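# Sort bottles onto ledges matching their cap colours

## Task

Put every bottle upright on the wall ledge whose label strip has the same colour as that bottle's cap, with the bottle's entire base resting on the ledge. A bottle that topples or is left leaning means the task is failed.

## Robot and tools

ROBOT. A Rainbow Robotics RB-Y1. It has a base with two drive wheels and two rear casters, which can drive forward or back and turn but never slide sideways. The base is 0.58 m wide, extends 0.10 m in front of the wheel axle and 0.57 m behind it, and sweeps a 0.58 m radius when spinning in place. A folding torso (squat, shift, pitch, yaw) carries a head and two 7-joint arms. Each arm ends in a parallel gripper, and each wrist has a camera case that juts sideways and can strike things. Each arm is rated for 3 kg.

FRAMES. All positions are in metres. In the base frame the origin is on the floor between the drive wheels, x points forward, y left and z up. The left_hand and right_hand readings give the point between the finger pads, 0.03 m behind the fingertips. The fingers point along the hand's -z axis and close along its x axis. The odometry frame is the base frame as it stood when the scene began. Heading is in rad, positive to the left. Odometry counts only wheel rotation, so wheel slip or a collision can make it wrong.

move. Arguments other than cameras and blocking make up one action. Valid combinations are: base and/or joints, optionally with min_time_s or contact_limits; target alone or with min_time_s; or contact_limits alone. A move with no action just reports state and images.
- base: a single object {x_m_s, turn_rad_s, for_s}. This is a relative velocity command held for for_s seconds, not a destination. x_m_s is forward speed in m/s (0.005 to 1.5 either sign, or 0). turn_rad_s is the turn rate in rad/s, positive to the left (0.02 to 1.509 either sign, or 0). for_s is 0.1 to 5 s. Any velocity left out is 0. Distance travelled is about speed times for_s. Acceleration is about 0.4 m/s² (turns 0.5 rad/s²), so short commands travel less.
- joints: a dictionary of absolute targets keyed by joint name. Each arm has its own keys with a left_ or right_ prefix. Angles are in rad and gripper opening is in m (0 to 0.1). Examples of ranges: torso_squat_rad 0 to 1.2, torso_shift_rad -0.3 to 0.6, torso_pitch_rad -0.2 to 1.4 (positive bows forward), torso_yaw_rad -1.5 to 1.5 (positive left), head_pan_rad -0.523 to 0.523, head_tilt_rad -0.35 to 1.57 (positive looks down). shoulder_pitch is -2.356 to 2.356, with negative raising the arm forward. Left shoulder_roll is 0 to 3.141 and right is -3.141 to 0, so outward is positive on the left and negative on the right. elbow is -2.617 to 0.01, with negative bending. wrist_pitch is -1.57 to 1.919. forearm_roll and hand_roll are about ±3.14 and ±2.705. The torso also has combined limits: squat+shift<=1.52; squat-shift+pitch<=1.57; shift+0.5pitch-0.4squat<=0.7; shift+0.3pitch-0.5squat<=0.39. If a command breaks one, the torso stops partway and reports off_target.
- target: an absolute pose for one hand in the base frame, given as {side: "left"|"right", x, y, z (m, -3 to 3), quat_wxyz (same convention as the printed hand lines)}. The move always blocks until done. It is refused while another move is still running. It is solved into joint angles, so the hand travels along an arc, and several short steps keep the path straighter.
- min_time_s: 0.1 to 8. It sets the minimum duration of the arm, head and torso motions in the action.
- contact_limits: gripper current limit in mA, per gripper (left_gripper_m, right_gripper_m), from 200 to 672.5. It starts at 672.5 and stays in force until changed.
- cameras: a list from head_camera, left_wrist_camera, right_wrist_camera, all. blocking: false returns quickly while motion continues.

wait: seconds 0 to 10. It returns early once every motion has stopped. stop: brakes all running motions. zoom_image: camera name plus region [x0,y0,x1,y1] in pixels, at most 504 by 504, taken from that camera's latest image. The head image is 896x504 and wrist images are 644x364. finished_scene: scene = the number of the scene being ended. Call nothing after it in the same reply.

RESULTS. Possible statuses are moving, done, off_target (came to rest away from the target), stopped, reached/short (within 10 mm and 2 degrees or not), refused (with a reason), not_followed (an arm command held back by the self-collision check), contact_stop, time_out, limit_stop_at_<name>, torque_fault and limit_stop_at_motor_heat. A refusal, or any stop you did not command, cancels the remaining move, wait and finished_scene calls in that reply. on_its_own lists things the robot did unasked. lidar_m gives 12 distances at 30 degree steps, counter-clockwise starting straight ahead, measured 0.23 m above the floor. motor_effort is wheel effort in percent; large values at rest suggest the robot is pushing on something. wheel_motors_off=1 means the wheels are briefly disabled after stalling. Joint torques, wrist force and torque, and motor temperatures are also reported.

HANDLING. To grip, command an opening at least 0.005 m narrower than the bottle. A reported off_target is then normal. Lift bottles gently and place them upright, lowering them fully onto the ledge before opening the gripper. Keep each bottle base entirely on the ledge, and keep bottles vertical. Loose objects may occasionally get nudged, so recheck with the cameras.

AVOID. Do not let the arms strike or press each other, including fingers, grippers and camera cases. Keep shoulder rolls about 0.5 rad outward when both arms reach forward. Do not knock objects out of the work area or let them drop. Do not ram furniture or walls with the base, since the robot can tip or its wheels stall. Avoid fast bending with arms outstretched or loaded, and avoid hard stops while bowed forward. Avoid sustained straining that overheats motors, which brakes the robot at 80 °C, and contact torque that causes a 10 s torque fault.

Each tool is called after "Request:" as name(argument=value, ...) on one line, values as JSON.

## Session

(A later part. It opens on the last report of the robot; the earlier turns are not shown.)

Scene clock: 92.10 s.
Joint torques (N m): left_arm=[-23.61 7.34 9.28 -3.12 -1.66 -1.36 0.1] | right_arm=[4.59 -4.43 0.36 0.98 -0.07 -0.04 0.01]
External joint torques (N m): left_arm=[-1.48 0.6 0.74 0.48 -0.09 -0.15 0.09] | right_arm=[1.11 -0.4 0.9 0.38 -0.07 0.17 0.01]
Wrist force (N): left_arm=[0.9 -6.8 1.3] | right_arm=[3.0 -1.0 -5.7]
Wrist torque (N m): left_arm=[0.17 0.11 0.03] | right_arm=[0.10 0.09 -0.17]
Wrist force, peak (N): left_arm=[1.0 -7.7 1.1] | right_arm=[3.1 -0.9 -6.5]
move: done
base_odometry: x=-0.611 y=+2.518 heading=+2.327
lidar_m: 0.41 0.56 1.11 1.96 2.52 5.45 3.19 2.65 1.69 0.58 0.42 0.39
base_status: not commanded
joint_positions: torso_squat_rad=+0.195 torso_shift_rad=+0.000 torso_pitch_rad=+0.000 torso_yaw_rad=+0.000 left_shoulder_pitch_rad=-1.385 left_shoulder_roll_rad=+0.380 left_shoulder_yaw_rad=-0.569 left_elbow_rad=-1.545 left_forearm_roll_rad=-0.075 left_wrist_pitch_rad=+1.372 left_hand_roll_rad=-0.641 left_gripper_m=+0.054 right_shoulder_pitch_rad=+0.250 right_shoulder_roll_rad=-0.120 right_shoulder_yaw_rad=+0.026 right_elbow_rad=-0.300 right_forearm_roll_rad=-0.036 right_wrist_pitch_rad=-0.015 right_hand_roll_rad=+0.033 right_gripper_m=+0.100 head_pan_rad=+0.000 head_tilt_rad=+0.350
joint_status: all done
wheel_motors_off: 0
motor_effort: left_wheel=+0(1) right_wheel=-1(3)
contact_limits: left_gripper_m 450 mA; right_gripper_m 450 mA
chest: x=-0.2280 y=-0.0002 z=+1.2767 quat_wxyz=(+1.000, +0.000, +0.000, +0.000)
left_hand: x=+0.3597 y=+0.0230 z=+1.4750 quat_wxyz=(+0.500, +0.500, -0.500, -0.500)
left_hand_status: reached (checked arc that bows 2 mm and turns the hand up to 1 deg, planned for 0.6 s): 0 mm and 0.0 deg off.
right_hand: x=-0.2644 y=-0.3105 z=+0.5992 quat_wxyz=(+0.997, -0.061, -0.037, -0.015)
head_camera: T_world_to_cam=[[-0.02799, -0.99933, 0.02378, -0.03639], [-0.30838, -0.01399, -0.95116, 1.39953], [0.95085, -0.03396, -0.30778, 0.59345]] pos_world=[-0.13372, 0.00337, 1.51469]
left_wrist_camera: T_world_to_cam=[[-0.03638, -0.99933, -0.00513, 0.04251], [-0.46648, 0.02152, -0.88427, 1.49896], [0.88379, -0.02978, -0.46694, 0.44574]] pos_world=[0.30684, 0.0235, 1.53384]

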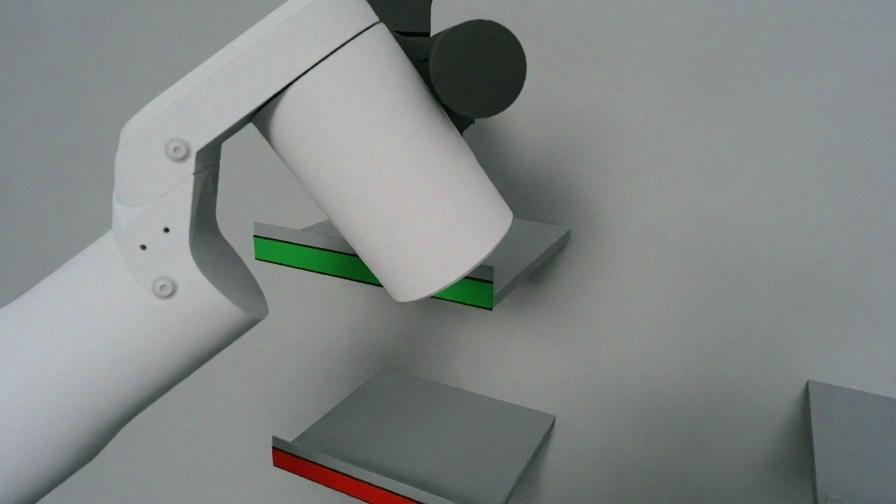

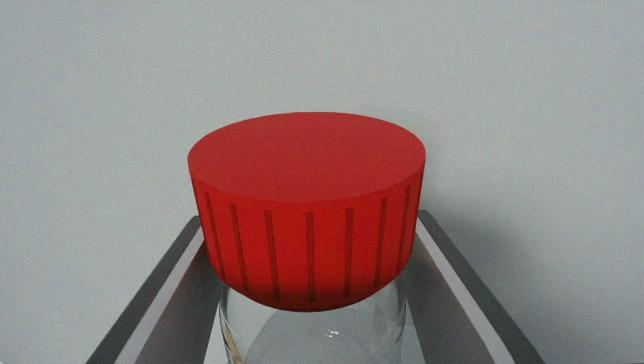

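Request:
move(base={"x_m_s": -0.4, "for_s": 0.8}, cameras=[])

Request:
move(target={"side": "left", "x": 0.36, "y": 0.023, "z": 1.281, "quat_wxyz": [0.5, 0.5, -0.5, -0.5]}, min_time_s=1.0, cameras=["head_camera", "left_wrist_camera"])

Scene clock: 95.43 s.
Joint torques (N m): left_arm=[-23.65 7.67 9.71 -3.69 -1.75 -1.48 0.07] | right_arm=[3.21 -4.58 0.2 0.76 -0.02 -0.11 -0.02]
External joint torques (N m): left_arm=[-1.52 0.93 1.16 -0.08 -0.18 -0.27 0.06] | right_arm=[-0.28 -0.54 0.74 0.17 -0.02 0.1 -0.02]
Wrist force (N): left_arm=[1.0 -6.9 0.9] | right_arm=[2.8 -0.3 -5.2]
Wrist torque (N m): left_arm=[0.20 0.12 0.03] | right_arm=[0.05 0.08 -0.24]
Wrist force, peak (N): left_arm=[0.9 -7.2 0.9] | right_arm=[3.1 -1.2 -6.0]
move: done
base_odometry: x=-0.436 y=+2.332 heading=+2.327
lidar_m: 0.64 0.87 1.26 1.98 2.89 5.22 2.94 2.50 2.42 0.90 0.65 0.62
base_status: done (sent for 0.8 of 0.8 s)
joint_positions: torso_squat_rad=+0.195 torso_shift_rad=+0.000 torso_pitch_rad=+0.000 torso_yaw_rad=+0.000 left_shoulder_pitch_rad=-1.385 left_shoulder_roll_rad=+0.380 left_shoulder_yaw_rad=-0.569 left_elbow_rad=-1.545 left_forearm_roll_rad=-0.075 left_wrist_pitch_rad=+1.372 left_hand_roll_rad=-0.641 left_gripper_m=+0.054 right_shoulder_pitch_rad=+0.250 right_shoulder_roll_rad=-0.120 right_shoulder_yaw_rad=+0.026 right_elbow_rad=-0.300 right_forearm_roll_rad=-0.036 right_wrist_pitch_rad=-0.015 right_hand_roll_rad=+0.033 right_gripper_m=+0.100 head_pan_rad=+0.000 head_tilt_rad=+0.350
joint_status: not commanded
wheel_motors_off: 0
motor_effort: left_wheel=+4(33) right_wheel=-3(20)
contact_limits: left_gripper_m 450 mA; right_gripper_m 450 mA
chest: x=-0.2280 y=-0.0002 z=+1.2767 quat_wxyz=(+1.000, +0.000, +0.000, +0.000)
left_hand: x=+0.3598 y=+0.0230 z=+1.4750 quat_wxyz=(+0.500, +0.500, -0.500, -0.500)
right_hand: x=-0.2646 y=-0.3105 z=+0.5992 quat_wxyz=(+0.997, -0.061, -0.037, -0.015)

Scene clock: 96.77 s.
Joint torques (N m): left_arm=[-23.34 3.97 9.03 -6.94 -2.02 -0.81 0.25] | right_arm=[2.92 -4.41 0.65 0.82 -0.04 0.08 -0.08]
External joint torques (N m): left_arm=[-2.38 0.72 0 -1.09 -0.26 -0.17 0.23] | right_arm=[-0.57 -0.37 1.19 0.22 -0.04 0.29 -0.08]
Wrist force (N): left_arm=[0.9 -6.6 1.0] | right_arm=[2.5 -0.3 -5.5]
Wrist torque (N m): left_arm=[0.15 0.09 -0.11] | right_arm=[0.05 0.02 -0.16]
Wrist force, peak (N): left_arm=[1.2 -7.8 1.2] | right_arm=[3.2 -0.8 -5.9]
move: done
base_odometry: x=-0.436 y=+2.332 heading=+2.327
lidar_m: 0.64 0.87 1.27 1.98 2.89 5.22 2.94 2.49 2.42 0.90 0.64 0.61
base_status: not commanded
joint_positions: torso_squat_rad=+0.195 torso_shift_rad=+0.000 torso_pitch_rad=+0.000 torso_yaw_rad=+0.000 left_shoulder_pitch_rad=-0.983 left_shoulder_roll_rad=+0.353 left_shoulder_yaw_rad=-0.827 left_elbow_rad=-1.604 left_forearm_roll_rad=-0.446 left_wrist_pitch_rad=+1.212 left_hand_roll_rad=-0.320 left_gripper_m=+0.054 right_shoulder_pitch_rad=+0.250 right_shoulder_roll_rad=-0.120 right_shoulder_yaw_rad=+0.026 right_elbow_rad=-0.300 right_forearm_roll_rad=-0.036 right_wrist_pitch_rad=-0.015 right_hand_roll_rad=+0.033 right_gripper_m=+0.100 head_pan_rad=+0.000 head_tilt_rad=+0.350
joint_status: all done
wheel_motors_off: 0
motor_effort: left_wheel=+4(4) right_wheel=-4(4)
contact_limits: left_gripper_m 450 mA; right_gripper_m 450 mA
chest: x=-0.2280 y=-0.0002 z=+1.2767 quat_wxyz=(+1.000, +0.000, +0.000, +0.000)
left_hand: x=+0.3598 y=+0.0231 z=+1.2808 quat_wxyz=(+0.500, +0.500, -0.500, -0.501)
left_hand_status: reached (checked arc that bows 17 mm and turns the hand up to 3 deg, planned for 1.0 s): 0 mm and 0.1 deg off.
right_hand: x=-0.2646 y=-0.3105 z=+0.5992 quat_wxyz=(+0.997, -0.061, -0.037, -0.015)
head_camera: T_world_to_cam=[[-0.028, -0.99933, 0.02378, -0.03638], [-0.30829, -0.01399, -0.95119, 1.39958], [0.95088, -0.03396, -0.30769, 0.59332]] pos_world=[-0.13372, 0.00337, 1.51469]
left_wrist_camera: T_world_to_cam=[[-0.03695, -0.9993, -0.00612, 0.04312], [-0.46825, 0.02272, -0.88331, 1.32658], [0.88282, -0.02977, -0.46876, 0.35775]] pos_world=[0.30693, 0.0236, 1.33974]

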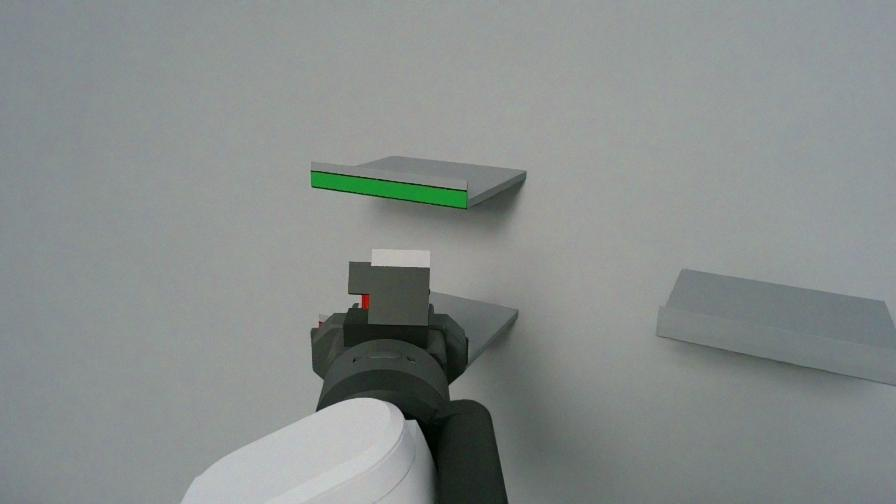

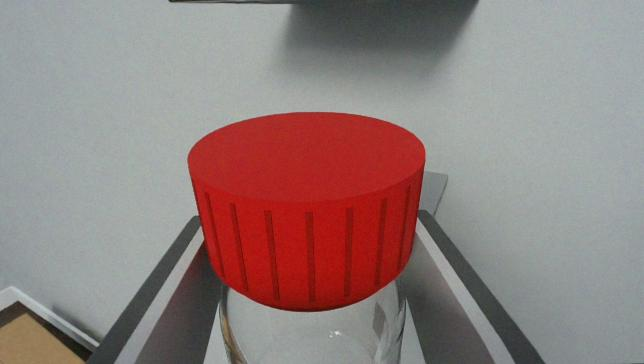

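Request:
move(base={"x_m_s": 0.25, "for_s": 0.7667}, cameras=[])

Request:
move(target={"side": "left", "x": 0.36, "y": 0.023, "z": 1.238, "quat_wxyz": [0.5, 0.5, -0.5, -0.5]}, min_time_s=0.7, cameras=["head_camera", "left_wrist_camera"])

Scene clock: 99.33 s.
Joint torques (N m): left_arm=[-22.73 4.12 8.94 -6.54 -1.94 -0.69 0.25] | right_arm=[3.68 -4.45 -0.15 0.87 0 -0.38 0.04]
External joint torques (N m): left_arm=[-1.77 0.86 -0.09 -0.69 -0.18 -0.06 0.24] | right_arm=[0.2 -0.42 0.39 0.27 0 -0.17 0.04]
Wrist force (N): left_arm=[0.9 -6.8 1.3] | right_arm=[2.9 -0.9 -5.6]
Wrist torque (N m): left_arm=[0.18 0.12 -0.10] | right_arm=[0.13 0.07 -0.17]
Wrist force, peak (N): left_arm=[0.9 -7.2 1.3] | right_arm=[3.3 -0.5 -6.4]
move: done
base_odometry: x=-0.567 y=+2.471 heading=+2.327
lidar_m: 0.46 0.64 1.15 1.96 2.50 5.39 3.13 2.62 1.92 0.66 0.47 0.45
base_status: done (sent for 0.77 of 0.77 s)
joint_positions: torso_squat_rad=+0.195 torso_shift_rad=+0.000 torso_pitch_rad=+0.000 torso_yaw_rad=+0.000 left_shoulder_pitch_rad=-0.983 left_shoulder_roll_rad=+0.353 left_shoulder_yaw_rad=-0.827 left_elbow_rad=-1.604 left_forearm_roll_rad=-0.446 left_wrist_pitch_rad=+1.212 left_hand_roll_rad=-0.320 left_gripper_m=+0.054 right_shoulder_pitch_rad=+0.250 right_shoulder_roll_rad=-0.120 right_shoulder_yaw_rad=+0.026 right_elbow_rad=-0.300 right_forearm_roll_rad=-0.036 right_wrist_pitch_rad=-0.015 right_hand_roll_rad=+0.033 right_gripper_m=+0.100 head_pan_rad=+0.000 head_tilt_rad=+0.350
joint_status: not commanded
wheel_motors_off: 0
motor_effort: left_wheel=+0(28) right_wheel=-6(30)
contact_limits: left_gripper_m 450 mA; right_gripper_m 450 mA
chest: x=-0.2280 y=-0.0002 z=+1.2767 quat_wxyz=(+1.000, +0.000, +0.000, +0.000)
left_hand: x=+0.3598 y=+0.0230 z=+1.2809 quat_wxyz=(+0.500, +0.500, -0.500, -0.501)
right_hand: x=-0.2645 y=-0.3105 z=+0.5992 quat_wxyz=(+0.997, -0.061, -0.037, -0.015)

Scene clock: 100.37 s.
Joint torques (N m): left_arm=[-19.33 0.88 5.71 -5.62 -0.43 -0.91 0.35] | right_arm=[3.75 -3.95 0.28 1.05 -0.1 -0.15 0.02]
External joint torques (N m): left_arm=[1.32 -1.69 -3.03 0.69 1.3 -0.46 0.34] | right_arm=[0.26 0.08 0.82 0.45 -0.1 0.07 0.01]
Wrist force (N): left_arm=[-2.9 0.9 -0.4] | right_arm=[3.2 -1.0 -4.9]
Wrist torque (N m): left_arm=[0.35 0.19 -0.23] | right_arm=[0.14 0.07 -0.16]
Wrist force, peak (N): left_arm=[0.9 -7.2 0.8] | right_arm=[3.2 -0.7 -6.0]
move: done
base_odometry: x=-0.567 y=+2.471 heading=+2.327
lidar_m: 0.47 0.64 1.14 1.96 2.50 5.39 3.13 2.62 1.92 0.66 0.47 0.45
base_status: not commanded
joint_positions: torso_squat_rad=+0.195 torso_shift_rad=+0.000 torso_pitch_rad=+0.000 torso_yaw_rad=+0.000 left_shoulder_pitch_rad=-0.918 left_shoulder_roll_rad=+0.334 left_shoulder_yaw_rad=-0.880 left_elbow_rad=-1.544 left_forearm_roll_rad=-0.547 left_wrist_pitch_rad=+1.160 left_hand_roll_rad=-0.223 left_gripper_m=+0.054 right_shoulder_pitch_rad=+0.250 right_shoulder_roll_rad=-0.120 right_shoulder_yaw_rad=+0.026 right_elbow_rad=-0.300 right_forearm_roll_rad=-0.036 right_wrist_pitch_rad=-0.015 right_hand_roll_rad=+0.033 right_gripper_m=+0.100 head_pan_rad=+0.000 head_tilt_rad=+0.350
joint_status: all done
wheel_motors_off: 0
motor_effort: left_wheel=+0(1) right_wheel=-6(6)
contact_limits: left_gripper_m 450 mA; right_gripper_m 450 mA
chest: x=-0.2280 y=-0.0002 z=+1.2767 quat_wxyz=(+1.000, +0.000, +0.000, +0.000)
left_hand: x=+0.3601 y=+0.0233 z=+1.2389 quat_wxyz=(+0.500, +0.500, -0.500, -0.500)
left_hand_status: reached (checked arc that bows 3 mm and turns the hand up to 0 deg, planned for 0.7 s): 1 mm and 0.1 deg off.
right_hand: x=-0.2644 y=-0.3105 z=+0.5992 quat_wxyz=(+0.997, -0.061, -0.037, -0.015)
head_camera: T_world_to_cam=[[-0.02799, -0.99933, 0.02378, -0.03639], [-0.30838, -0.01399, -0.95116, 1.39953], [0.95085, -0.03396, -0.30778, 0.59345]] pos_world=[-0.13372, 0.00337, 1.51469]
left_wrist_camera: T_world_to_cam=[[-0.03575, -0.99935, -0.00525, 0.04168], [-0.4659, 0.02132, -0.88458, 1.29046], [0.88411, -0.02918, -0.46636, 0.33432]] pos_world=[0.30714, 0.0239, 1.29764]

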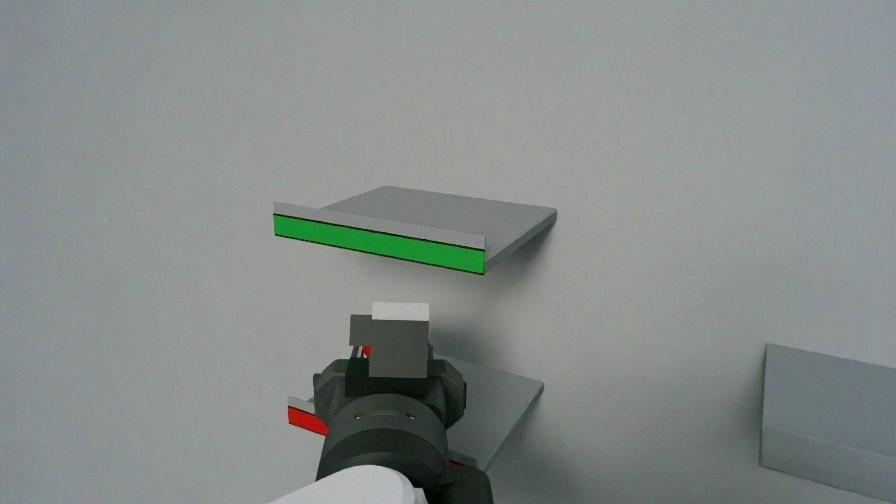

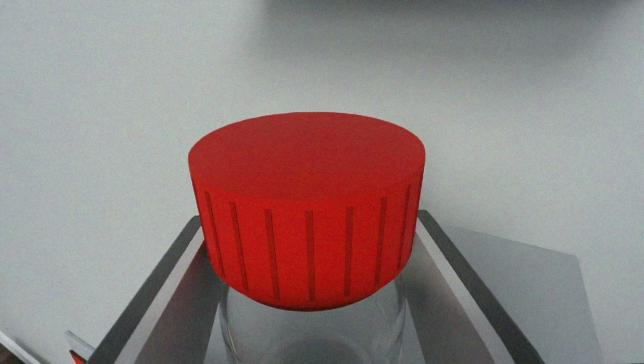

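Request:
move(joints={"left_gripper_m": 0.098}, cameras=["left_wrist_camera"])

Request:
move(base={"x_m_s": -0.5, "for_s": 0.9667}, cameras=["left_wrist_camera"])

Request:
move(base={"turn_rad_s": -0.7, "for_s": 1.4333}, joints={"left_shoulder_pitch_rad": -1.284, "left_shoulder_roll_rad": 0.380, "left_shoulder_yaw_rad": -0.624, "left_elbow_rad": -1.603, "left_forearm_roll_rad": -0.146, "left_wrist_pitch_rad": 1.353, "left_hand_roll_rad": -0.579, "left_gripper_m": 0.1}, min_time_s=1.5, cameras=["head_camera", "left_wrist_camera"])

Scene clock: 102.57 s.
Joint torques (N m): left_arm=[-20.5 2.03 6.69 -5.89 -1.57 -0.75 0.4] | right_arm=[3.82 -4.64 0.11 1.06 -0.02 -0.02 -0.1]
External joint torques (N m): left_arm=[0.14 -0.54 -2.05 0.43 0.19 -0.3 0.39] | right_arm=[0.33 -0.61 0.64 0.46 -0.03 0.19 -0.1]
Wrist force (N): left_arm=[0.8 -5.0 0.9] | right_arm=[2.7 0.0 -5.1]
Wrist torque (N m): left_arm=[0.18 0.09 -0.11] | right_arm=[0.01 0.06 -0.17]
Wrist force, peak (N): left_arm=[0.9 -5.7 0.7] | right_arm=[2.5 -1.4 -6.0]
move: done
base_odometry: x=-0.567 y=+2.471 heading=+2.327
lidar_m: 0.47 0.63 1.14 1.95 2.50 5.39 3.13 2.63 1.92 0.66 0.47 0.45
base_status: not commanded
joint_positions: torso_squat_rad=+0.195 torso_shift_rad=+0.000 torso_pitch_rad=+0.000 torso_yaw_rad=+0.000 left_shoulder_pitch_rad=-0.918 left_shoulder_roll_rad=+0.334 left_shoulder_yaw_rad=-0.880 left_elbow_rad=-1.544 left_forearm_roll_rad=-0.546 left_wrist_pitch_rad=+1.160 left_hand_roll_rad=-0.223 left_gripper_m=+0.098 right_shoulder_pitch_rad=+0.250 right_shoulder_roll_rad=-0.120 right_shoulder_yaw_rad=+0.026 right_elbow_rad=-0.300 right_forearm_roll_rad=-0.036 right_wrist_pitch_rad=-0.015 right_hand_roll_rad=+0.033 right_gripper_m=+0.100 head_pan_rad=+0.000 head_tilt_rad=+0.350
joint_status: all done
wheel_motors_off: 0
motor_effort: left_wheel=+1(1) right_wheel=-5(6)
contact_limits: left_gripper_m 450 mA; right_gripper_m 450 mA
chest: x=-0.2280 y=-0.0002 z=+1.2767 quat_wxyz=(+1.000, +0.000, +0.000, +0.000)
left_hand: x=+0.3600 y=+0.0231 z=+1.2386 quat_wxyz=(+0.500, +0.500, -0.500, -0.500)
right_hand: x=-0.2644 y=-0.3105 z=+0.5992 quat_wxyz=(+0.997, -0.061, -0.037, -0.015)
left_wrist_camera: T_world_to_cam=[[-0.03616, -0.99933, -0.00513, 0.04144], [-0.46641, 0.02142, -0.88431, 1.28995], [0.88383, -0.02958, -0.46687, 0.33502]] pos_world=[0.30704, 0.0237, 1.29734]

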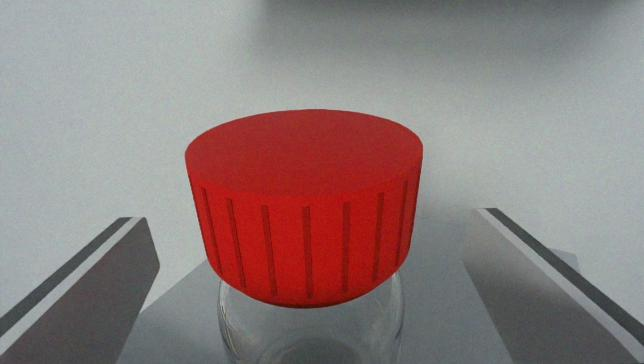

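Scene clock: 105.30 s.
Joint torques (N m): left_arm=[-21.24 2.54 7.17 -6.14 -1.71 -0.65 0.46] | right_arm=[2.66 -4.05 0.43 0.5 0.04 -0.07 0.04]
External joint torques (N m): left_arm=[-0.6 -0.02 -1.57 0.18 0.06 -0.2 0.45] | right_arm=[-0.82 -0.02 0.96 -0.1 0.04 0.14 0.04]
Wrist force (N): left_arm=[0.7 -5.0 0.6] | right_arm=[2.9 -1.0 -5.4]
Wrist torque (N m): left_arm=[0.18 0.09 -0.11] | right_arm=[0.15 0.03 -0.16]
Wrist force, peak (N): left_arm=[1.0 -5.9 0.5] | right_arm=[3.3 -1.7 -6.0]
move: done
base_odometry: x=-0.246 y=+2.132 heading=+2.328
lidar_m: 0.89 1.21 1.74 2.04 2.79 4.98 2.71 2.36 2.29 1.24 0.90 0.86
base_status: done (sent for 0.97 of 0.97 s)
joint_positions: torso_squat_rad=+0.195 torso_shift_rad=+0.000 torso_pitch_rad=+0.000 torso_yaw_rad=+0.000 left_shoulder_pitch_rad=-0.917 left_shoulder_roll_rad=+0.333 left_shoulder_yaw_rad=-0.880 left_elbow_rad=-1.544 left_forearm_roll_rad=-0.546 left_wrist_pitch_rad=+1.160 left_hand_roll_rad=-0.223 left_gripper_m=+0.098 right_shoulder_pitch_rad=+0.250 right_shoulder_roll_rad=-0.120 right_shoulder_yaw_rad=+0.026 right_elbow_rad=-0.300 right_forearm_roll_rad=-0.036 right_wrist_pitch_rad=-0.015 right_hand_roll_rad=+0.033 right_gripper_m=+0.100 head_pan_rad=+0.000 head_tilt_rad=+0.350
joint_status: not commanded
wheel_motors_off: 0
motor_effort: left_wheel=+6(37) right_wheel=-3(27)
contact_limits: left_gripper_m 450 mA; right_gripper_m 450 mA
chest: x=-0.2281 y=-0.0002 z=+1.2767 quat_wxyz=(+1.000, +0.000, +0.000, +0.000)
left_hand: x=+0.3599 y=+0.0231 z=+1.2384 quat_wxyz=(+0.500, +0.500, -0.500, -0.500)
right_hand: x=-0.2647 y=-0.3105 z=+0.5992 quat_wxyz=(+0.997, -0.061, -0.037, -0.015)
left_wrist_camera: T_world_to_cam=[[-0.0362, -0.99933, -0.00521, 0.04155], [-0.46668, 0.02152, -0.88417, 1.28971], [0.88369, -0.02958, -0.46714, 0.33547]] pos_world=[0.30694, 0.0237, 1.29724]

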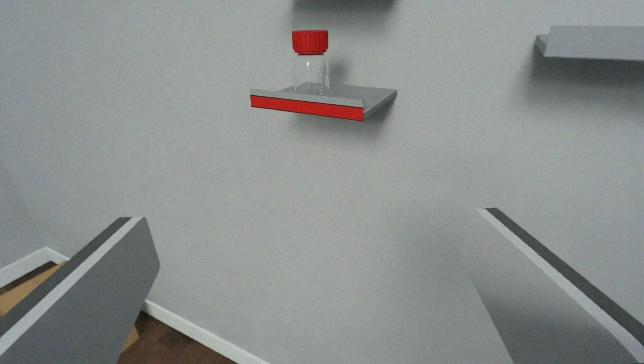

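Scene clock: 108.47 s.
Joint torques (N m): left_arm=[-22.57 7.39 9.65 -4.92 -1.49 -1.19 0.19] | right_arm=[3.28 -4.65 0.07 0.94 -0.08 -0.17 -0.02]
External joint torques (N m): left_arm=[-0.59 1.45 0.75 -0.91 0.14 -0.08 0.17] | right_arm=[-0.2 -0.61 0.61 0.34 -0.08 0.04 -0.02]
Wrist force (N): left_arm=[0.8 -5.3 1.1] | right_arm=[2.8 -0.8 -4.8]
Wrist torque (N m): left_arm=[0.22 0.11 0.04] | right_arm=[0.10 0.07 -0.16]
Wrist force, peak (N): left_arm=[0.8 -5.6 1.2] | right_arm=[3.4 -1.5 -6.4]
move: done
base_odometry: x=-0.246 y=+2.131 heading=+1.325
lidar_m: 0.89 0.86 0.91 1.28 2.04 2.06 3.26 4.99 2.67 2.33 2.28 1.19
base_status: done (sent for 1.43 of 1.43 s)
joint_positions: torso_squat_rad=+0.195 torso_shift_rad=+0.000 torso_pitch_rad=+0.000 torso_yaw_rad=+0.000 left_shoulder_pitch_rad=-1.284 left_shoulder_roll_rad=+0.380 left_shoulder_yaw_rad=-0.624 left_elbow_rad=-1.603 left_forearm_roll_rad=-0.146 left_wrist_pitch_rad=+1.353 left_hand_roll_rad=-0.579 left_gripper_m=+0.100 right_shoulder_pitch_rad=+0.250 right_shoulder_roll_rad=-0.120 right_shoulder_yaw_rad=+0.026 right_elbow_rad=-0.300 right_forearm_roll_rad=-0.036 right_wrist_pitch_rad=-0.015 right_hand_roll_rad=+0.033 right_gripper_m=+0.100 head_pan_rad=+0.000 head_tilt_rad=+0.350
joint_status: all done
wheel_motors_off: 0
motor_effort: left_wheel=+6(29) right_wheel=+1(22)
contact_limits: left_gripper_m 450 mA; right_gripper_m 450 mA
chest: x=-0.2281 y=-0.0002 z=+1.2767 quat_wxyz=(+1.000, +0.000, +0.000, +0.000)
left_hand: x=+0.3600 y=+0.0231 z=+1.4326 quat_wxyz=(+0.500, +0.500, -0.500, -0.500)
right_hand: x=-0.2646 y=-0.3105 z=+0.5993 quat_wxyz=(+0.997, -0.061, -0.037, -0.015)
head_camera: T_world_to_cam=[[-0.02797, -0.99932, 0.02387, -0.03653], [-0.3082, -0.0141, -0.95122, 1.39961], [0.95091, -0.03396, -0.3076, 0.59328]] pos_world=[-0.13382, 0.00337, 1.51469]
left_wrist_camera: T_world_to_cam=[[-0.0358, -0.99935, -0.00534, 0.04264], [-0.46578, 0.02141, -0.88464, 1.46176], [0.88418, -0.02918, -0.46624, 0.42462]] pos_world=[0.30694, 0.0237, 1.49134]

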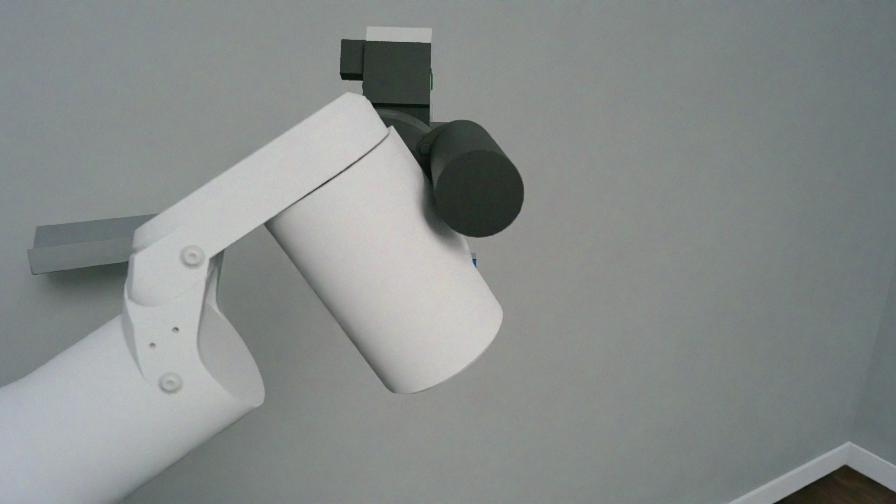

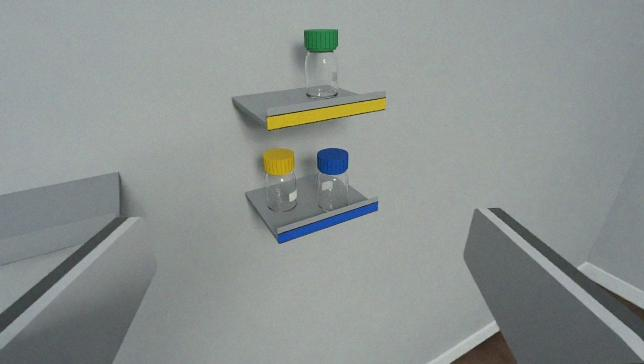

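Request:
move(target={"side": "left", "x": 0.36, "y": 0.005, "z": 1.432, "quat_wxyz": [0.5, 0.5, -0.5, -0.5]}, min_time_s=0.4, cameras=[])

Request:
move(base={"x_m_s": 0.5, "for_s": 0.9667}, cameras=["left_wrist_camera"])

Scene clock: 110.20 s.
Joint torques (N m): left_arm=[-23.08 6.78 6.79 -3.38 -1.73 -1.03 0.49] | right_arm=[3.08 -3.67 0.08 0.87 -0.09 0.04 0.18]
External joint torques (N m): left_arm=[-1.05 0.84 -1.99 0.71 -0.09 0.05 0.48] | right_arm=[-0.41 0.37 0.62 0.27 -0.09 0.25 0.18]
Wrist force (N): left_arm=[0.8 -5.4 1.0] | right_arm=[2.7 -0.7 -5.0]
Wrist torque (N m): left_arm=[0.24 0.09 -0.09] | right_arm=[0.10 0.02 -0.16]
Wrist force, peak (N): left_arm=[0.9 -5.6 1.0] | right_arm=[2.9 -1.2 -6.0]
move: done
base_odometry: x=-0.246 y=+2.131 heading=+1.325
lidar_m: 0.88 0.85 0.90 1.28 2.04 2.06 3.26 4.99 2.68 2.33 2.28 1.18
base_status: not commanded
joint_positions: torso_squat_rad=+0.195 torso_shift_rad=+0.000 torso_pitch_rad=+0.000 torso_yaw_rad=+0.000 left_shoulder_pitch_rad=-1.317 left_shoulder_roll_rad=+0.334 left_shoulder_yaw_rad=-0.641 left_elbow_rad=-1.550 left_forearm_roll_rad=-0.167 left_wrist_pitch_rad=+1.356 left_hand_roll_rad=-0.562 left_gripper_m=+0.100 right_shoulder_pitch_rad=+0.250 right_shoulder_roll_rad=-0.120 right_shoulder_yaw_rad=+0.026 right_elbow_rad=-0.300 right_forearm_roll_rad=-0.036 right_wrist_pitch_rad=-0.015 right_hand_roll_rad=+0.033 right_gripper_m=+0.100 head_pan_rad=+0.000 head_tilt_rad=+0.350
joint_status: all done
wheel_motors_off: 0
motor_effort: left_wheel=+5(6) right_wheel=+1(2)
contact_limits: left_gripper_m 450 mA; right_gripper_m 450 mA
chest: x=-0.2281 y=-0.0002 z=+1.2767 quat_wxyz=(+1.000, +0.000, +0.000, +0.000)
left_hand: x=+0.3599 y=+0.0050 z=+1.4323 quat_wxyz=(+0.500, +0.500, -0.500, -0.500)
left_hand_status: reached (checked arc that bows 1 mm and turns the hand up to 0 deg, planned for 0.4 s): 0 mm and 0.0 deg off.
right_hand: x=-0.2646 y=-0.3105 z=+0.5992 quat_wxyz=(+0.997, -0.061, -0.037, -0.015)

Scene clock: 112.70 s.
Joint torques (N m): left_arm=[-22.73 6.26 7.33 -4.28 -1.59 -1.15 0.47] | right_arm=[4.46 -4.03 0.26 1.07 -0.12 -0.1 -0.15]
External joint torques (N m): left_arm=[-0.7 0.32 -1.46 -0.18 0.06 -0.07 0.46] | right_arm=[0.98 0 0.8 0.48 -0.13 0.11 -0.15]
Wrist force (N): left_arm=[0.9 -4.9 1.1] | right_arm=[3.0 -0.3 -4.9]
Wrist torque (N m): left_arm=[0.16 0.11 -0.09] | right_arm=[0.08 0.10 -0.15]
Wrist force, peak (N): left_arm=[1.0 -5.5 1.6] | right_arm=[3.0 -1.1 -6.1]
move: done
base_odometry: x=-0.133 y=+2.585 heading=+1.325
lidar_m: 0.46 0.44 0.48 0.67 1.59 2.37 3.25 5.40 2.83 2.13 1.54 0.62
base_status: done (sent for 0.97 of 0.97 s)
joint_positions: torso_squat_rad=+0.195 torso_shift_rad=+0.000 torso_pitch_rad=+0.000 torso_yaw_rad=+0.000 left_shoulder_pitch_rad=-1.317 left_shoulder_roll_rad=+0.334 left_shoulder_yaw_rad=-0.641 left_elbow_rad=-1.550 left_forearm_roll_rad=-0.167 left_wrist_pitch_rad=+1.356 left_hand_roll_rad=-0.562 left_gripper_m=+0.100 right_shoulder_pitch_rad=+0.250 right_shoulder_roll_rad=-0.120 right_shoulder_yaw_rad=+0.026 right_elbow_rad=-0.300 right_forearm_roll_rad=-0.036 right_wrist_pitch_rad=-0.015 right_hand_roll_rad=+0.033 right_gripper_m=+0.100 head_pan_rad=+0.000 head_tilt_rad=+0.350
joint_status: not commanded
wheel_motors_off: 0
motor_effort: left_wheel=+0(36) right_wheel=-1(30)
contact_limits: left_gripper_m 450 mA; right_gripper_m 450 mA
chest: x=-0.2280 y=-0.0002 z=+1.2767 quat_wxyz=(+1.000, +0.000, +0.000, +0.000)
left_hand: x=+0.3601 y=+0.0051 z=+1.4322 quat_wxyz=(+0.500, +0.500, -0.500, -0.500)
right_hand: x=-0.2643 y=-0.3105 z=+0.5992 quat_wxyz=(+0.997, -0.061, -0.037, -0.015)
left_wrist_camera: T_world_to_cam=[[-0.03597, -0.99934, -0.00477, 0.02375], [-0.4667, 0.02102, -0.88417, 1.46146], [0.88369, -0.02958, -0.46715, 0.42524]] pos_world=[0.30714, 0.0056, 1.49094]

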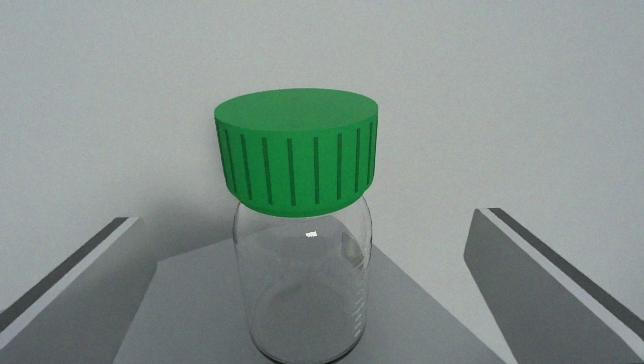

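Request:
move(base={"x_m_s": 0.1, "for_s": 0.4}, cameras=[])

Request:
move(joints={"left_gripper_m": 0.042}, cameras=["left_wrist_camera"])

Request:
move(target={"side": "left", "x": 0.36, "y": 0.005, "z": 1.475, "quat_wxyz": [0.5, 0.5, -0.5, -0.5]}, min_time_s=0.6, cameras=["left_wrist_camera"])

Scene clock: 114.23 s.
Joint torques (N m): left_arm=[-22.46 6.57 7.13 -4.3 -1.55 -1.15 0.5] | right_arm=[4.26 -3.86 -0.08 1.02 0.05 -0.18 -0.1]
External joint torques (N m): left_arm=[-0.42 0.63 -1.66 -0.21 0.1 -0.07 0.49] | right_arm=[0.77 0.17 0.45 0.42 0.05 0.03 -0.11]
Wrist force (N): left_arm=[0.7 -4.9 1.2] | right_arm=[3.3 -0.7 -4.7]
Wrist torque (N m): left_arm=[0.18 0.08 -0.09] | right_arm=[0.06 0.12 -0.15]
Wrist force, peak (N): left_arm=[1.1 -5.4 1.0] | right_arm=[3.7 -0.8 -5.8]
move: done
base_odometry: x=-0.123 y=+2.623 heading=+1.325
lidar_m: 0.42 0.41 0.44 0.62 1.61 2.40 3.29 5.43 2.81 2.11 1.43 0.57
base_status: done (sent for 0.4 of 0.4 s)
joint_positions: torso_squat_rad=+0.195 torso_shift_rad=+0.000 torso_pitch_rad=+0.000 torso_yaw_rad=+0.000 left_shoulder_pitch_rad=-1.317 left_shoulder_roll_rad=+0.334 left_shoulder_yaw_rad=-0.641 left_elbow_rad=-1.550 left_forearm_roll_rad=-0.167 left_wrist_pitch_rad=+1.356 left_hand_roll_rad=-0.562 left_gripper_m=+0.100 right_shoulder_pitch_rad=+0.250 right_shoulder_roll_rad=-0.120 right_shoulder_yaw_rad=+0.026 right_elbow_rad=-0.300 right_forearm_roll_rad=-0.036 right_wrist_pitch_rad=-0.015 right_hand_roll_rad=+0.033 right_gripper_m=+0.100 head_pan_rad=+0.000 head_tilt_rad=+0.350
joint_status: not commanded
wheel_motors_off: 0
motor_effort: left_wheel=-1(23) right_wheel=-1(20)
contact_limits: left_gripper_m 450 mA; right_gripper_m 450 mA
chest: x=-0.2280 y=-0.0002 z=+1.2767 quat_wxyz=(+1.000, +0.000, +0.000, +0.000)
left_hand: x=+0.3601 y=+0.0051 z=+1.4322 quat_wxyz=(+0.500, +0.500, -0.500, -0.500)
right_hand: x=-0.2644 y=-0.3105 z=+0.5992 quat_wxyz=(+0.997, -0.061, -0.037, -0.015)

Scene clock: 115.40 s.
Joint torques (N m): left_arm=[-23.23 6.44 7.22 -4.32 -1.54 -1.18 0.46] | right_arm=[3.94 -3.76 -0.09 0.85 0.05 -0.11 -0.08]
External joint torques (N m): left_arm=[-1.2 0.5 -1.56 -0.23 0.1 -0.1 0.45] | right_arm=[0.45 0.28 0.45 0.25 0.04 0.1 -0.09]
Wrist force (N): left_arm=[0.5 -4.4 1.5] | right_arm=[2.6 -0.9 -5.6]
Wrist torque (N m): left_arm=[0.19 0.12 -0.08] | right_arm=[0.09 0.03 -0.21]
Wrist force, peak (N): left_arm=[1.2 -5.3 1.0] | right_arm=[3.1 -1.3 -6.2]
move: off_target
base_odometry: x=-0.123 y=+2.623 heading=+1.325
lidar_m: 0.43 0.41 0.44 0.61 1.61 2.40 3.29 5.43 2.80 2.11 1.44 0.57
base_status: not commanded
joint_positions: torso_squat_rad=+0.195 torso_shift_rad=+0.000 torso_pitch_rad=+0.000 torso_yaw_rad=+0.000 left_shoulder_pitch_rad=-1.317 left_shoulder_roll_rad=+0.334 left_shoulder_yaw_rad=-0.641 left_elbow_rad=-1.550 left_forearm_roll_rad=-0.167 left_wrist_pitch_rad=+1.356 left_hand_roll_rad=-0.562 left_gripper_m=+0.054 right_shoulder_pitch_rad=+0.250 right_shoulder_roll_rad=-0.120 right_shoulder_yaw_rad=+0.026 right_elbow_rad=-0.300 right_forearm_roll_rad=-0.036 right_wrist_pitch_rad=-0.015 right_hand_roll_rad=+0.033 right_gripper_m=+0.100 head_pan_rad=+0.000 head_tilt_rad=+0.350
joint_status: left_gripper_m off_target (ended at +0.054, target +0.042)
wheel_motors_off: 0
motor_effort: left_wheel=-1(2) right_wheel=-1(2)
contact_limits: left_gripper_m 450 mA; right_gripper_m 450 mA
chest: x=-0.2280 y=-0.0002 z=+1.2767 quat_wxyz=(+1.000, +0.000, +0.000, +0.000)
left_hand: x=+0.3601 y=+0.0051 z=+1.4322 quat_wxyz=(+0.500, +0.500, -0.500, -0.500)
right_hand: x=-0.2644 y=-0.3105 z=+0.5992 quat_wxyz=(+0.997, -0.061, -0.037, -0.015)
left_wrist_camera: T_world_to_cam=[[-0.03597, -0.99934, -0.00477, 0.02376], [-0.46662, 0.02102, -0.88421, 1.46155], [0.88373, -0.02958, -0.46707, 0.42502]] pos_world=[0.30724, 0.0056, 1.49094]

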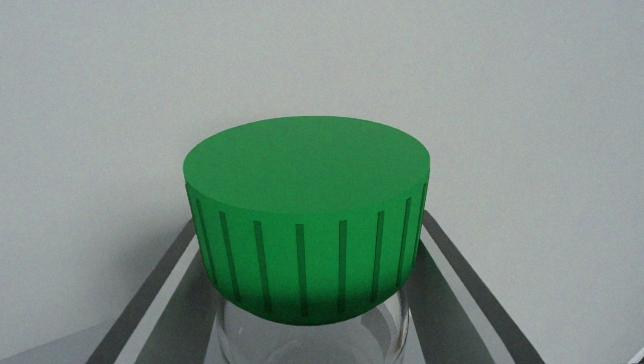

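Scene clock: 116.33 s.
Joint torques (N m): left_arm=[-23.58 8.05 9.24 -3.33 -1.71 -1.35 0.11] | right_arm=[3.99 -4.31 0.59 0.8 -0.04 -0.08 0.15]
External joint torques (N m): left_arm=[-1.42 1.22 0.82 0.39 -0.13 -0.16 0.1] | right_arm=[0.51 -0.27 1.12 0.21 -0.04 0.13 0.14]
Wrist force (N): left_arm=[1.0 -6.6 1.0] | right_arm=[3.1 -1.0 -6.0]
Wrist torque (N m): left_arm=[0.17 0.12 0.03] | right_arm=[0.13 0.05 -0.22]
Wrist force, peak (N): left_arm=[1.1 -7.5 1.1] | right_arm=[3.1 -1.0 -6.0]
move: done
base_odometry: x=-0.123 y=+2.623 heading=+1.325
lidar_m: 0.43 0.41 0.44 0.62 1.60 2.39 3.29 5.43 2.81 2.11 1.45 0.58
base_status: not commanded
joint_positions: torso_squat_rad=+0.195 torso_shift_rad=+0.000 torso_pitch_rad=+0.000 torso_yaw_rad=+0.000 left_shoulder_pitch_rad=-1.418 left_shoulder_roll_rad=+0.334 left_shoulder_yaw_rad=-0.584 left_elbow_rad=-1.492 left_forearm_roll_rad=-0.098 left_wrist_pitch_rad=+1.372 left_hand_roll_rad=-0.625 left_gripper_m=+0.054 right_shoulder_pitch_rad=+0.250 right_shoulder_roll_rad=-0.120 right_shoulder_yaw_rad=+0.026 right_elbow_rad=-0.300 right_forearm_roll_rad=-0.036 right_wrist_pitch_rad=-0.015 right_hand_roll_rad=+0.033 right_gripper_m=+0.100 head_pan_rad=+0.000 head_tilt_rad=+0.350
joint_status: all done
wheel_motors_off: 0
motor_effort: left_wheel=-1(1) right_wheel=-1(2)
contact_limits: left_gripper_m 450 mA; right_gripper_m 450 mA
chest: x=-0.2280 y=-0.0002 z=+1.2767 quat_wxyz=(+1.000, +0.000, +0.000, +0.000)
left_hand: x=+0.3597 y=+0.0050 z=+1.4750 quat_wxyz=(+0.500, +0.500, -0.500, -0.500)
left_hand_status: reached (checked arc that bows 2 mm and turns the hand up to 1 deg, planned for 0.6 s): 0 mm and 0.0 deg off.
right_hand: x=-0.2644 y=-0.3105 z=+0.5992 quat_wxyz=(+0.997, -0.061, -0.037, -0.015)
left_wrist_camera: T_world_to_cam=[[-0.03638, -0.99933, -0.00513, 0.02452], [-0.46648, 0.02152, -0.88427, 1.49935], [0.88379, -0.02978, -0.46694, 0.4452]] pos_world=[0.30684, 0.0055, 1.53384]

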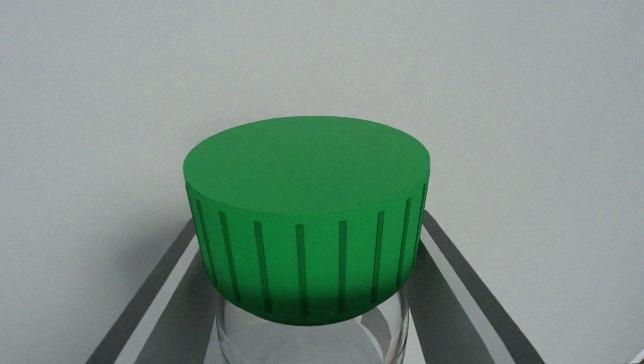

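Request:
move(base={"x_m_s": -0.5, "for_s": 1.0833}, cameras=[])

Request:
move(base={"turn_rad_s": 0.7, "for_s": 1.4333}, cameras=["head_camera", "left_wrist_camera"])

Scene clock: 120.07 s.
Joint torques (N m): left_arm=[-23.94 8.18 9.56 -3.75 -1.91 -1.37 0.1] | right_arm=[3.27 -3.85 0.33 0.47 -0.22 0.03 -0.03]
External joint torques (N m): left_arm=[-1.78 1.35 1.14 -0.03 -0.32 -0.18 0.08] | right_arm=[-0.22 0.19 0.87 -0.13 -0.22 0.24 -0.03]
Wrist force (N): left_arm=[1.2 -6.7 1.0] | right_arm=[2.4 -0.5 -5.5]
Wrist torque (N m): left_arm=[0.19 0.14 0.04] | right_arm=[0.08 0.00 -0.20]
Wrist force, peak (N): left_arm=[0.9 -7.2 1.1] | right_arm=[3.1 -0.3 -6.2]
move: done
base_odometry: x=-0.252 y=+2.106 heading=+1.326
lidar_m: 0.91 0.88 0.92 1.32 2.02 2.05 3.23 4.96 2.67 2.34 2.30 1.21
base_status: done (sent for 1.07 of 1.07 s)
joint_positions: torso_squat_rad=+0.195 torso_shift_rad=+0.000 torso_pitch_rad=+0.000 torso_yaw_rad=+0.000 left_shoulder_pitch_rad=-1.418 left_shoulder_roll_rad=+0.334 left_shoulder_yaw_rad=-0.584 left_elbow_rad=-1.491 left_forearm_roll_rad=-0.098 left_wrist_pitch_rad=+1.372 left_hand_roll_rad=-0.625 left_gripper_m=+0.054 right_shoulder_pitch_rad=+0.250 right_shoulder_roll_rad=-0.120 right_shoulder_yaw_rad=+0.026 right_elbow_rad=-0.300 right_forearm_roll_rad=-0.036 right_wrist_pitch_rad=-0.015 right_hand_roll_rad=+0.033 right_gripper_m=+0.100 head_pan_rad=+0.000 head_tilt_rad=+0.350
joint_status: not commanded
wheel_motors_off: 0
motor_effort: left_wheel=+10(31) right_wheel=-6(22)
contact_limits: left_gripper_m 450 mA; right_gripper_m 450 mA
chest: x=-0.2280 y=-0.0002 z=+1.2767 quat_wxyz=(+1.000, +0.000, +0.000, +0.000)
left_hand: x=+0.3597 y=+0.0050 z=+1.4750 quat_wxyz=(+0.500, +0.500, -0.500, -0.500)
right_hand: x=-0.2646 y=-0.3105 z=+0.5992 quat_wxyz=(+0.997, -0.061, -0.037, -0.015)

Scene clock: 123.23 s.
Joint torques (N m): left_arm=[-23.77 8 9.41 -3.83 -1.69 -1.46 0.06] | right_arm=[3.74 -3.86 0.09 0.67 -0.04 0.03 -0.08]
External joint torques (N m): left_arm=[-1.61 1.16 0.98 -0.11 -0.11 -0.28 0.04] | right_arm=[0.26 0.17 0.62 0.07 -0.04 0.24 -0.09]
Wrist force (N): left_arm=[0.8 -6.8 1.2] | right_arm=[2.6 -0.1 -5.3]
Wrist torque (N m): left_arm=[0.19 0.10 0.03] | right_arm=[0.02 0.00 -0.21]
Wrist force, peak (N): left_arm=[1.1 -7.0 1.3] | right_arm=[3.8 -1.2 -5.5]
move: done
base_odometry: x=-0.252 y=+2.106 heading=+2.329
lidar_m: 0.91 1.24 1.87 2.03 2.77 4.96 2.71 2.38 2.30 1.28 0.93 0.88
base_status: done (sent for 1.43 of 1.43 s)
joint_positions: torso_squat_rad=+0.195 torso_shift_rad=+0.000 torso_pitch_rad=+0.000 torso_yaw_rad=+0.000 left_shoulder_pitch_rad=-1.418 left_shoulder_roll_rad=+0.334 left_shoulder_yaw_rad=-0.584 left_elbow_rad=-1.491 left_forearm_roll_rad=-0.098 left_wrist_pitch_rad=+1.372 left_hand_roll_rad=-0.625 left_gripper_m=+0.054 right_shoulder_pitch_rad=+0.250 right_shoulder_roll_rad=-0.120 right_shoulder_yaw_rad=+0.026 right_elbow_rad=-0.300 right_forearm_roll_rad=-0.036 right_wrist_pitch_rad=-0.015 right_hand_roll_rad=+0.033 right_gripper_m=+0.100 head_pan_rad=+0.000 head_tilt_rad=+0.350
joint_status: not commanded
wheel_motors_off: 0
motor_effort: left_wheel=+2(26) right_wheel=+2(25)
contact_limits: left_gripper_m 450 mA; right_gripper_m 450 mA
chest: x=-0.2280 y=-0.0002 z=+1.2767 quat_wxyz=(+1.000, +0.000, +0.000, +0.000)
left_hand: x=+0.3597 y=+0.0050 z=+1.4750 quat_wxyz=(+0.500, +0.500, -0.500, -0.500)
right_hand: x=-0.2646 y=-0.3105 z=+0.5992 quat_wxyz=(+0.997, -0.061, -0.037, -0.015)
head_camera: T_world_to_cam=[[-0.028, -0.99933, 0.02378, -0.03648], [-0.30829, -0.01399, -0.95119, 1.39958], [0.95088, -0.03396, -0.30769, 0.59332]] pos_world=[-0.13372, 0.00327, 1.51469]
left_wrist_camera: T_world_to_cam=[[-0.03629, -0.99933, -0.00517, 0.02456], [-0.46656, 0.02152, -0.88423, 1.49926], [0.88375, -0.02968, -0.46702, 0.44543]] pos_world=[0.30674, 0.0055, 1.53384]

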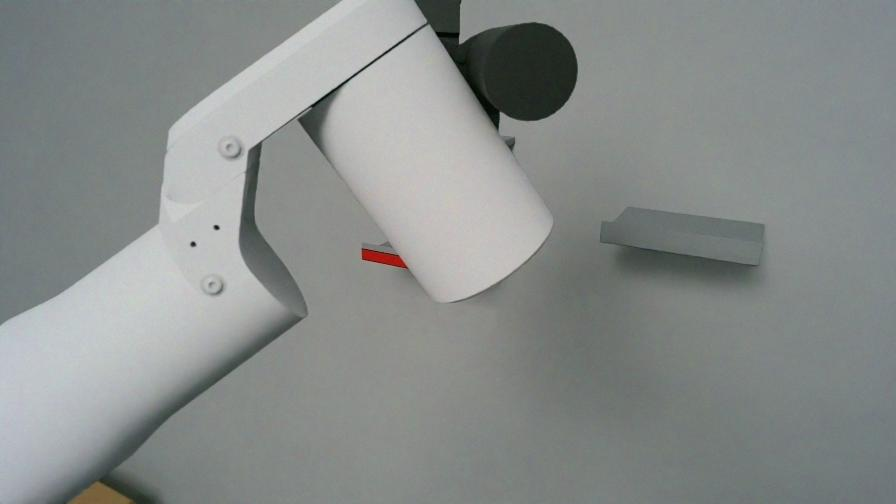

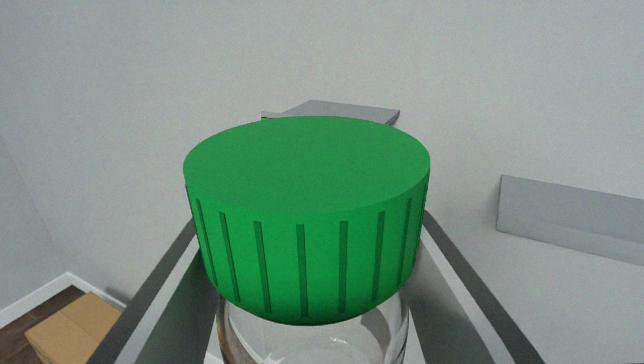

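Request:
move(base={"x_m_s": 0.5, "for_s": 1.0}, cameras=["head_camera"])

Request:
move(target={"side": "left", "x": 0.36, "y": 0.005, "z": 1.432, "quat_wxyz": [0.5, 0.5, -0.5, -0.5]}, min_time_s=0.7, cameras=["head_camera", "left_wrist_camera"])

Scene clock: 126.40 s.
Joint torques (N m): left_arm=[-24.03 7.95 9.05 -4.43 -1.8 -1.31 0.17] | right_arm=[4.68 -4.25 0.32 1.18 -0.08 -0.27 0.04]
External joint torques (N m): left_arm=[-1.86 1.12 0.62 -0.7 -0.22 -0.13 0.16] | right_arm=[1.2 -0.22 0.86 0.58 -0.08 -0.06 0.04]
Wrist force (N): left_arm=[1.1 -6.8 1.2] | right_arm=[1.7 -0.6 -5.4]
Wrist torque (N m): left_arm=[0.20 0.14 0.04] | right_arm=[0.06 -0.10 -0.19]
Wrist force, peak (N): left_arm=[1.1 -7.5 -0.1] | right_arm=[3.1 -1.1 -6.6]
move: done
base_odometry: x=-0.596 y=+2.469 heading=+2.329
lidar_m: 0.48 0.64 1.12 1.93 2.49 5.39 3.15 2.64 1.88 0.66 0.47 0.44
base_status: done (sent for 1 of 1 s)
joint_positions: torso_squat_rad=+0.195 torso_shift_rad=+0.000 torso_pitch_rad=+0.000 torso_yaw_rad=+0.000 left_shoulder_pitch_rad=-1.418 left_shoulder_roll_rad=+0.334 left_shoulder_yaw_rad=-0.584 left_elbow_rad=-1.491 left_forearm_roll_rad=-0.098 left_wrist_pitch_rad=+1.372 left_hand_roll_rad=-0.625 left_gripper_m=+0.054 right_shoulder_pitch_rad=+0.250 right_shoulder_roll_rad=-0.120 right_shoulder_yaw_rad=+0.026 right_elbow_rad=-0.300 right_forearm_roll_rad=-0.036 right_wrist_pitch_rad=-0.015 right_hand_roll_rad=+0.033 right_gripper_m=+0.100 head_pan_rad=+0.000 head_tilt_rad=+0.350
joint_status: not commanded
wheel_motors_off: 0
motor_effort: left_wheel=+0(34) right_wheel=-3(31)
contact_limits: left_gripper_m 450 mA; right_gripper_m 450 mA
chest: x=-0.2280 y=-0.0002 z=+1.2767 quat_wxyz=(+1.000, +0.000, +0.000, +0.000)
left_hand: x=+0.3598 y=+0.0050 z=+1.4749 quat_wxyz=(+0.500, +0.500, -0.500, -0.500)
right_hand: x=-0.2644 y=-0.3105 z=+0.5992 quat_wxyz=(+0.997, -0.061, -0.037, -0.015)
head_camera: T_world_to_cam=[[-0.028, -0.99933, 0.02378, -0.03649], [-0.30841, -0.014, -0.95115, 1.39954], [0.95084, -0.03396, -0.30781, 0.5934]] pos_world=[-0.13362, 0.00327, 1.51469]

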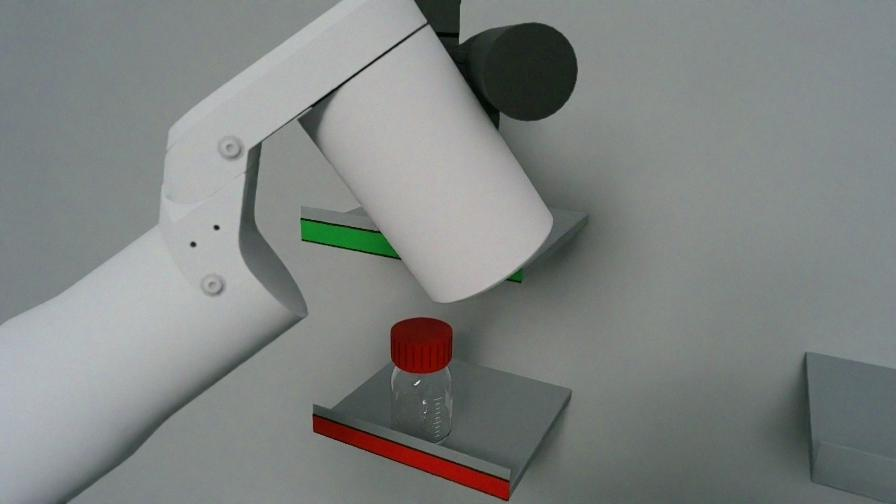

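Scene clock: 127.43 s.
Joint torques (N m): left_arm=[-22.47 6.49 7.12 -5.31 -1.54 -1.48 0.52] | right_arm=[4.44 -4.04 -0.33 1.08 0.04 -0.13 0.14]
External joint torques (N m): left_arm=[-0.44 0.55 -1.65 -1.22 0.11 -0.4 0.5] | right_arm=[0.95 0 0.21 0.49 0.04 0.08 0.14]
Wrist force (N): left_arm=[0.2 -5.0 0.8] | right_arm=[2.2 -0.3 -5.7]
Wrist torque (N m): left_arm=[0.23 0.09 -0.09] | right_arm=[0.04 -0.02 -0.18]
Wrist force, peak (N): left_arm=[0.8 -7.3 0.9] | right_arm=[2.7 -1.5 -6.5]
move: done
base_odometry: x=-0.596 y=+2.469 heading=+2.329
lidar_m: 0.47 0.64 1.12 1.93 2.48 5.39 3.15 2.65 1.87 0.65 0.47 0.45
base_status: not commanded
joint_positions: torso_squat_rad=+0.195 torso_shift_rad=+0.000 torso_pitch_rad=+0.000 torso_yaw_rad=+0.000 left_shoulder_pitch_rad=-1.317 left_shoulder_roll_rad=+0.334 left_shoulder_yaw_rad=-0.640 left_elbow_rad=-1.550 left_forearm_roll_rad=-0.167 left_wrist_pitch_rad=+1.357 left_hand_roll_rad=-0.563 left_gripper_m=+0.054 right_shoulder_pitch_rad=+0.250 right_shoulder_roll_rad=-0.120 right_shoulder_yaw_rad=+0.026 right_elbow_rad=-0.300 right_forearm_roll_rad=-0.036 right_wrist_pitch_rad=-0.015 right_hand_roll_rad=+0.033 right_gripper_m=+0.100 head_pan_rad=+0.000 head_tilt_rad=+0.350
joint_status: all done
wheel_motors_off: 0
motor_effort: left_wheel=+0(1) right_wheel=-2(4)
contact_limits: left_gripper_m 450 mA; right_gripper_m 450 mA
chest: x=-0.2280 y=-0.0002 z=+1.2767 quat_wxyz=(+1.000, +0.000, +0.000, +0.000)
left_hand: x=+0.3601 y=+0.0052 z=+1.4322 quat_wxyz=(+0.500, +0.500, -0.500, -0.500)
left_hand_status: reached (checked arc that bows 2 mm and turns the hand up to 1 deg, planned for 0.7 s): 0 mm and 0.0 deg off.
right_hand: x=-0.2643 y=-0.3105 z=+0.5992 quat_wxyz=(+0.997, -0.061, -0.037, -0.015)
head_camera: T_world_to_cam=[[-0.028, -0.99933, 0.02378, -0.03649], [-0.30841, -0.014, -0.95115, 1.39954], [0.95084, -0.03396, -0.30781, 0.5934]] pos_world=[-0.13362, 0.00327, 1.51469]
left_wrist_camera: T_world_to_cam=[[-0.03575, -0.99935, -0.00477, 0.02378], [-0.46682, 0.02092, -0.8841, 1.46149], [0.88363, -0.02938, -0.46727, 0.42549]] pos_world=[0.30713, 0.0057, 1.49104]

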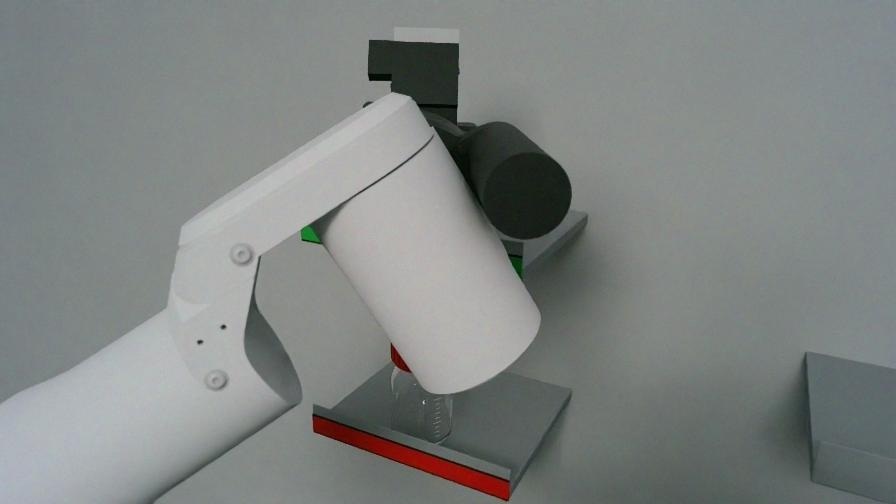

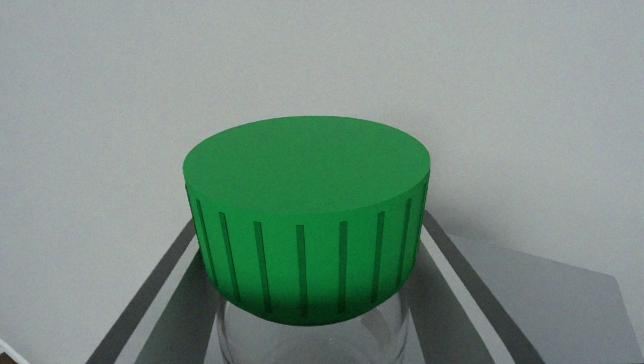

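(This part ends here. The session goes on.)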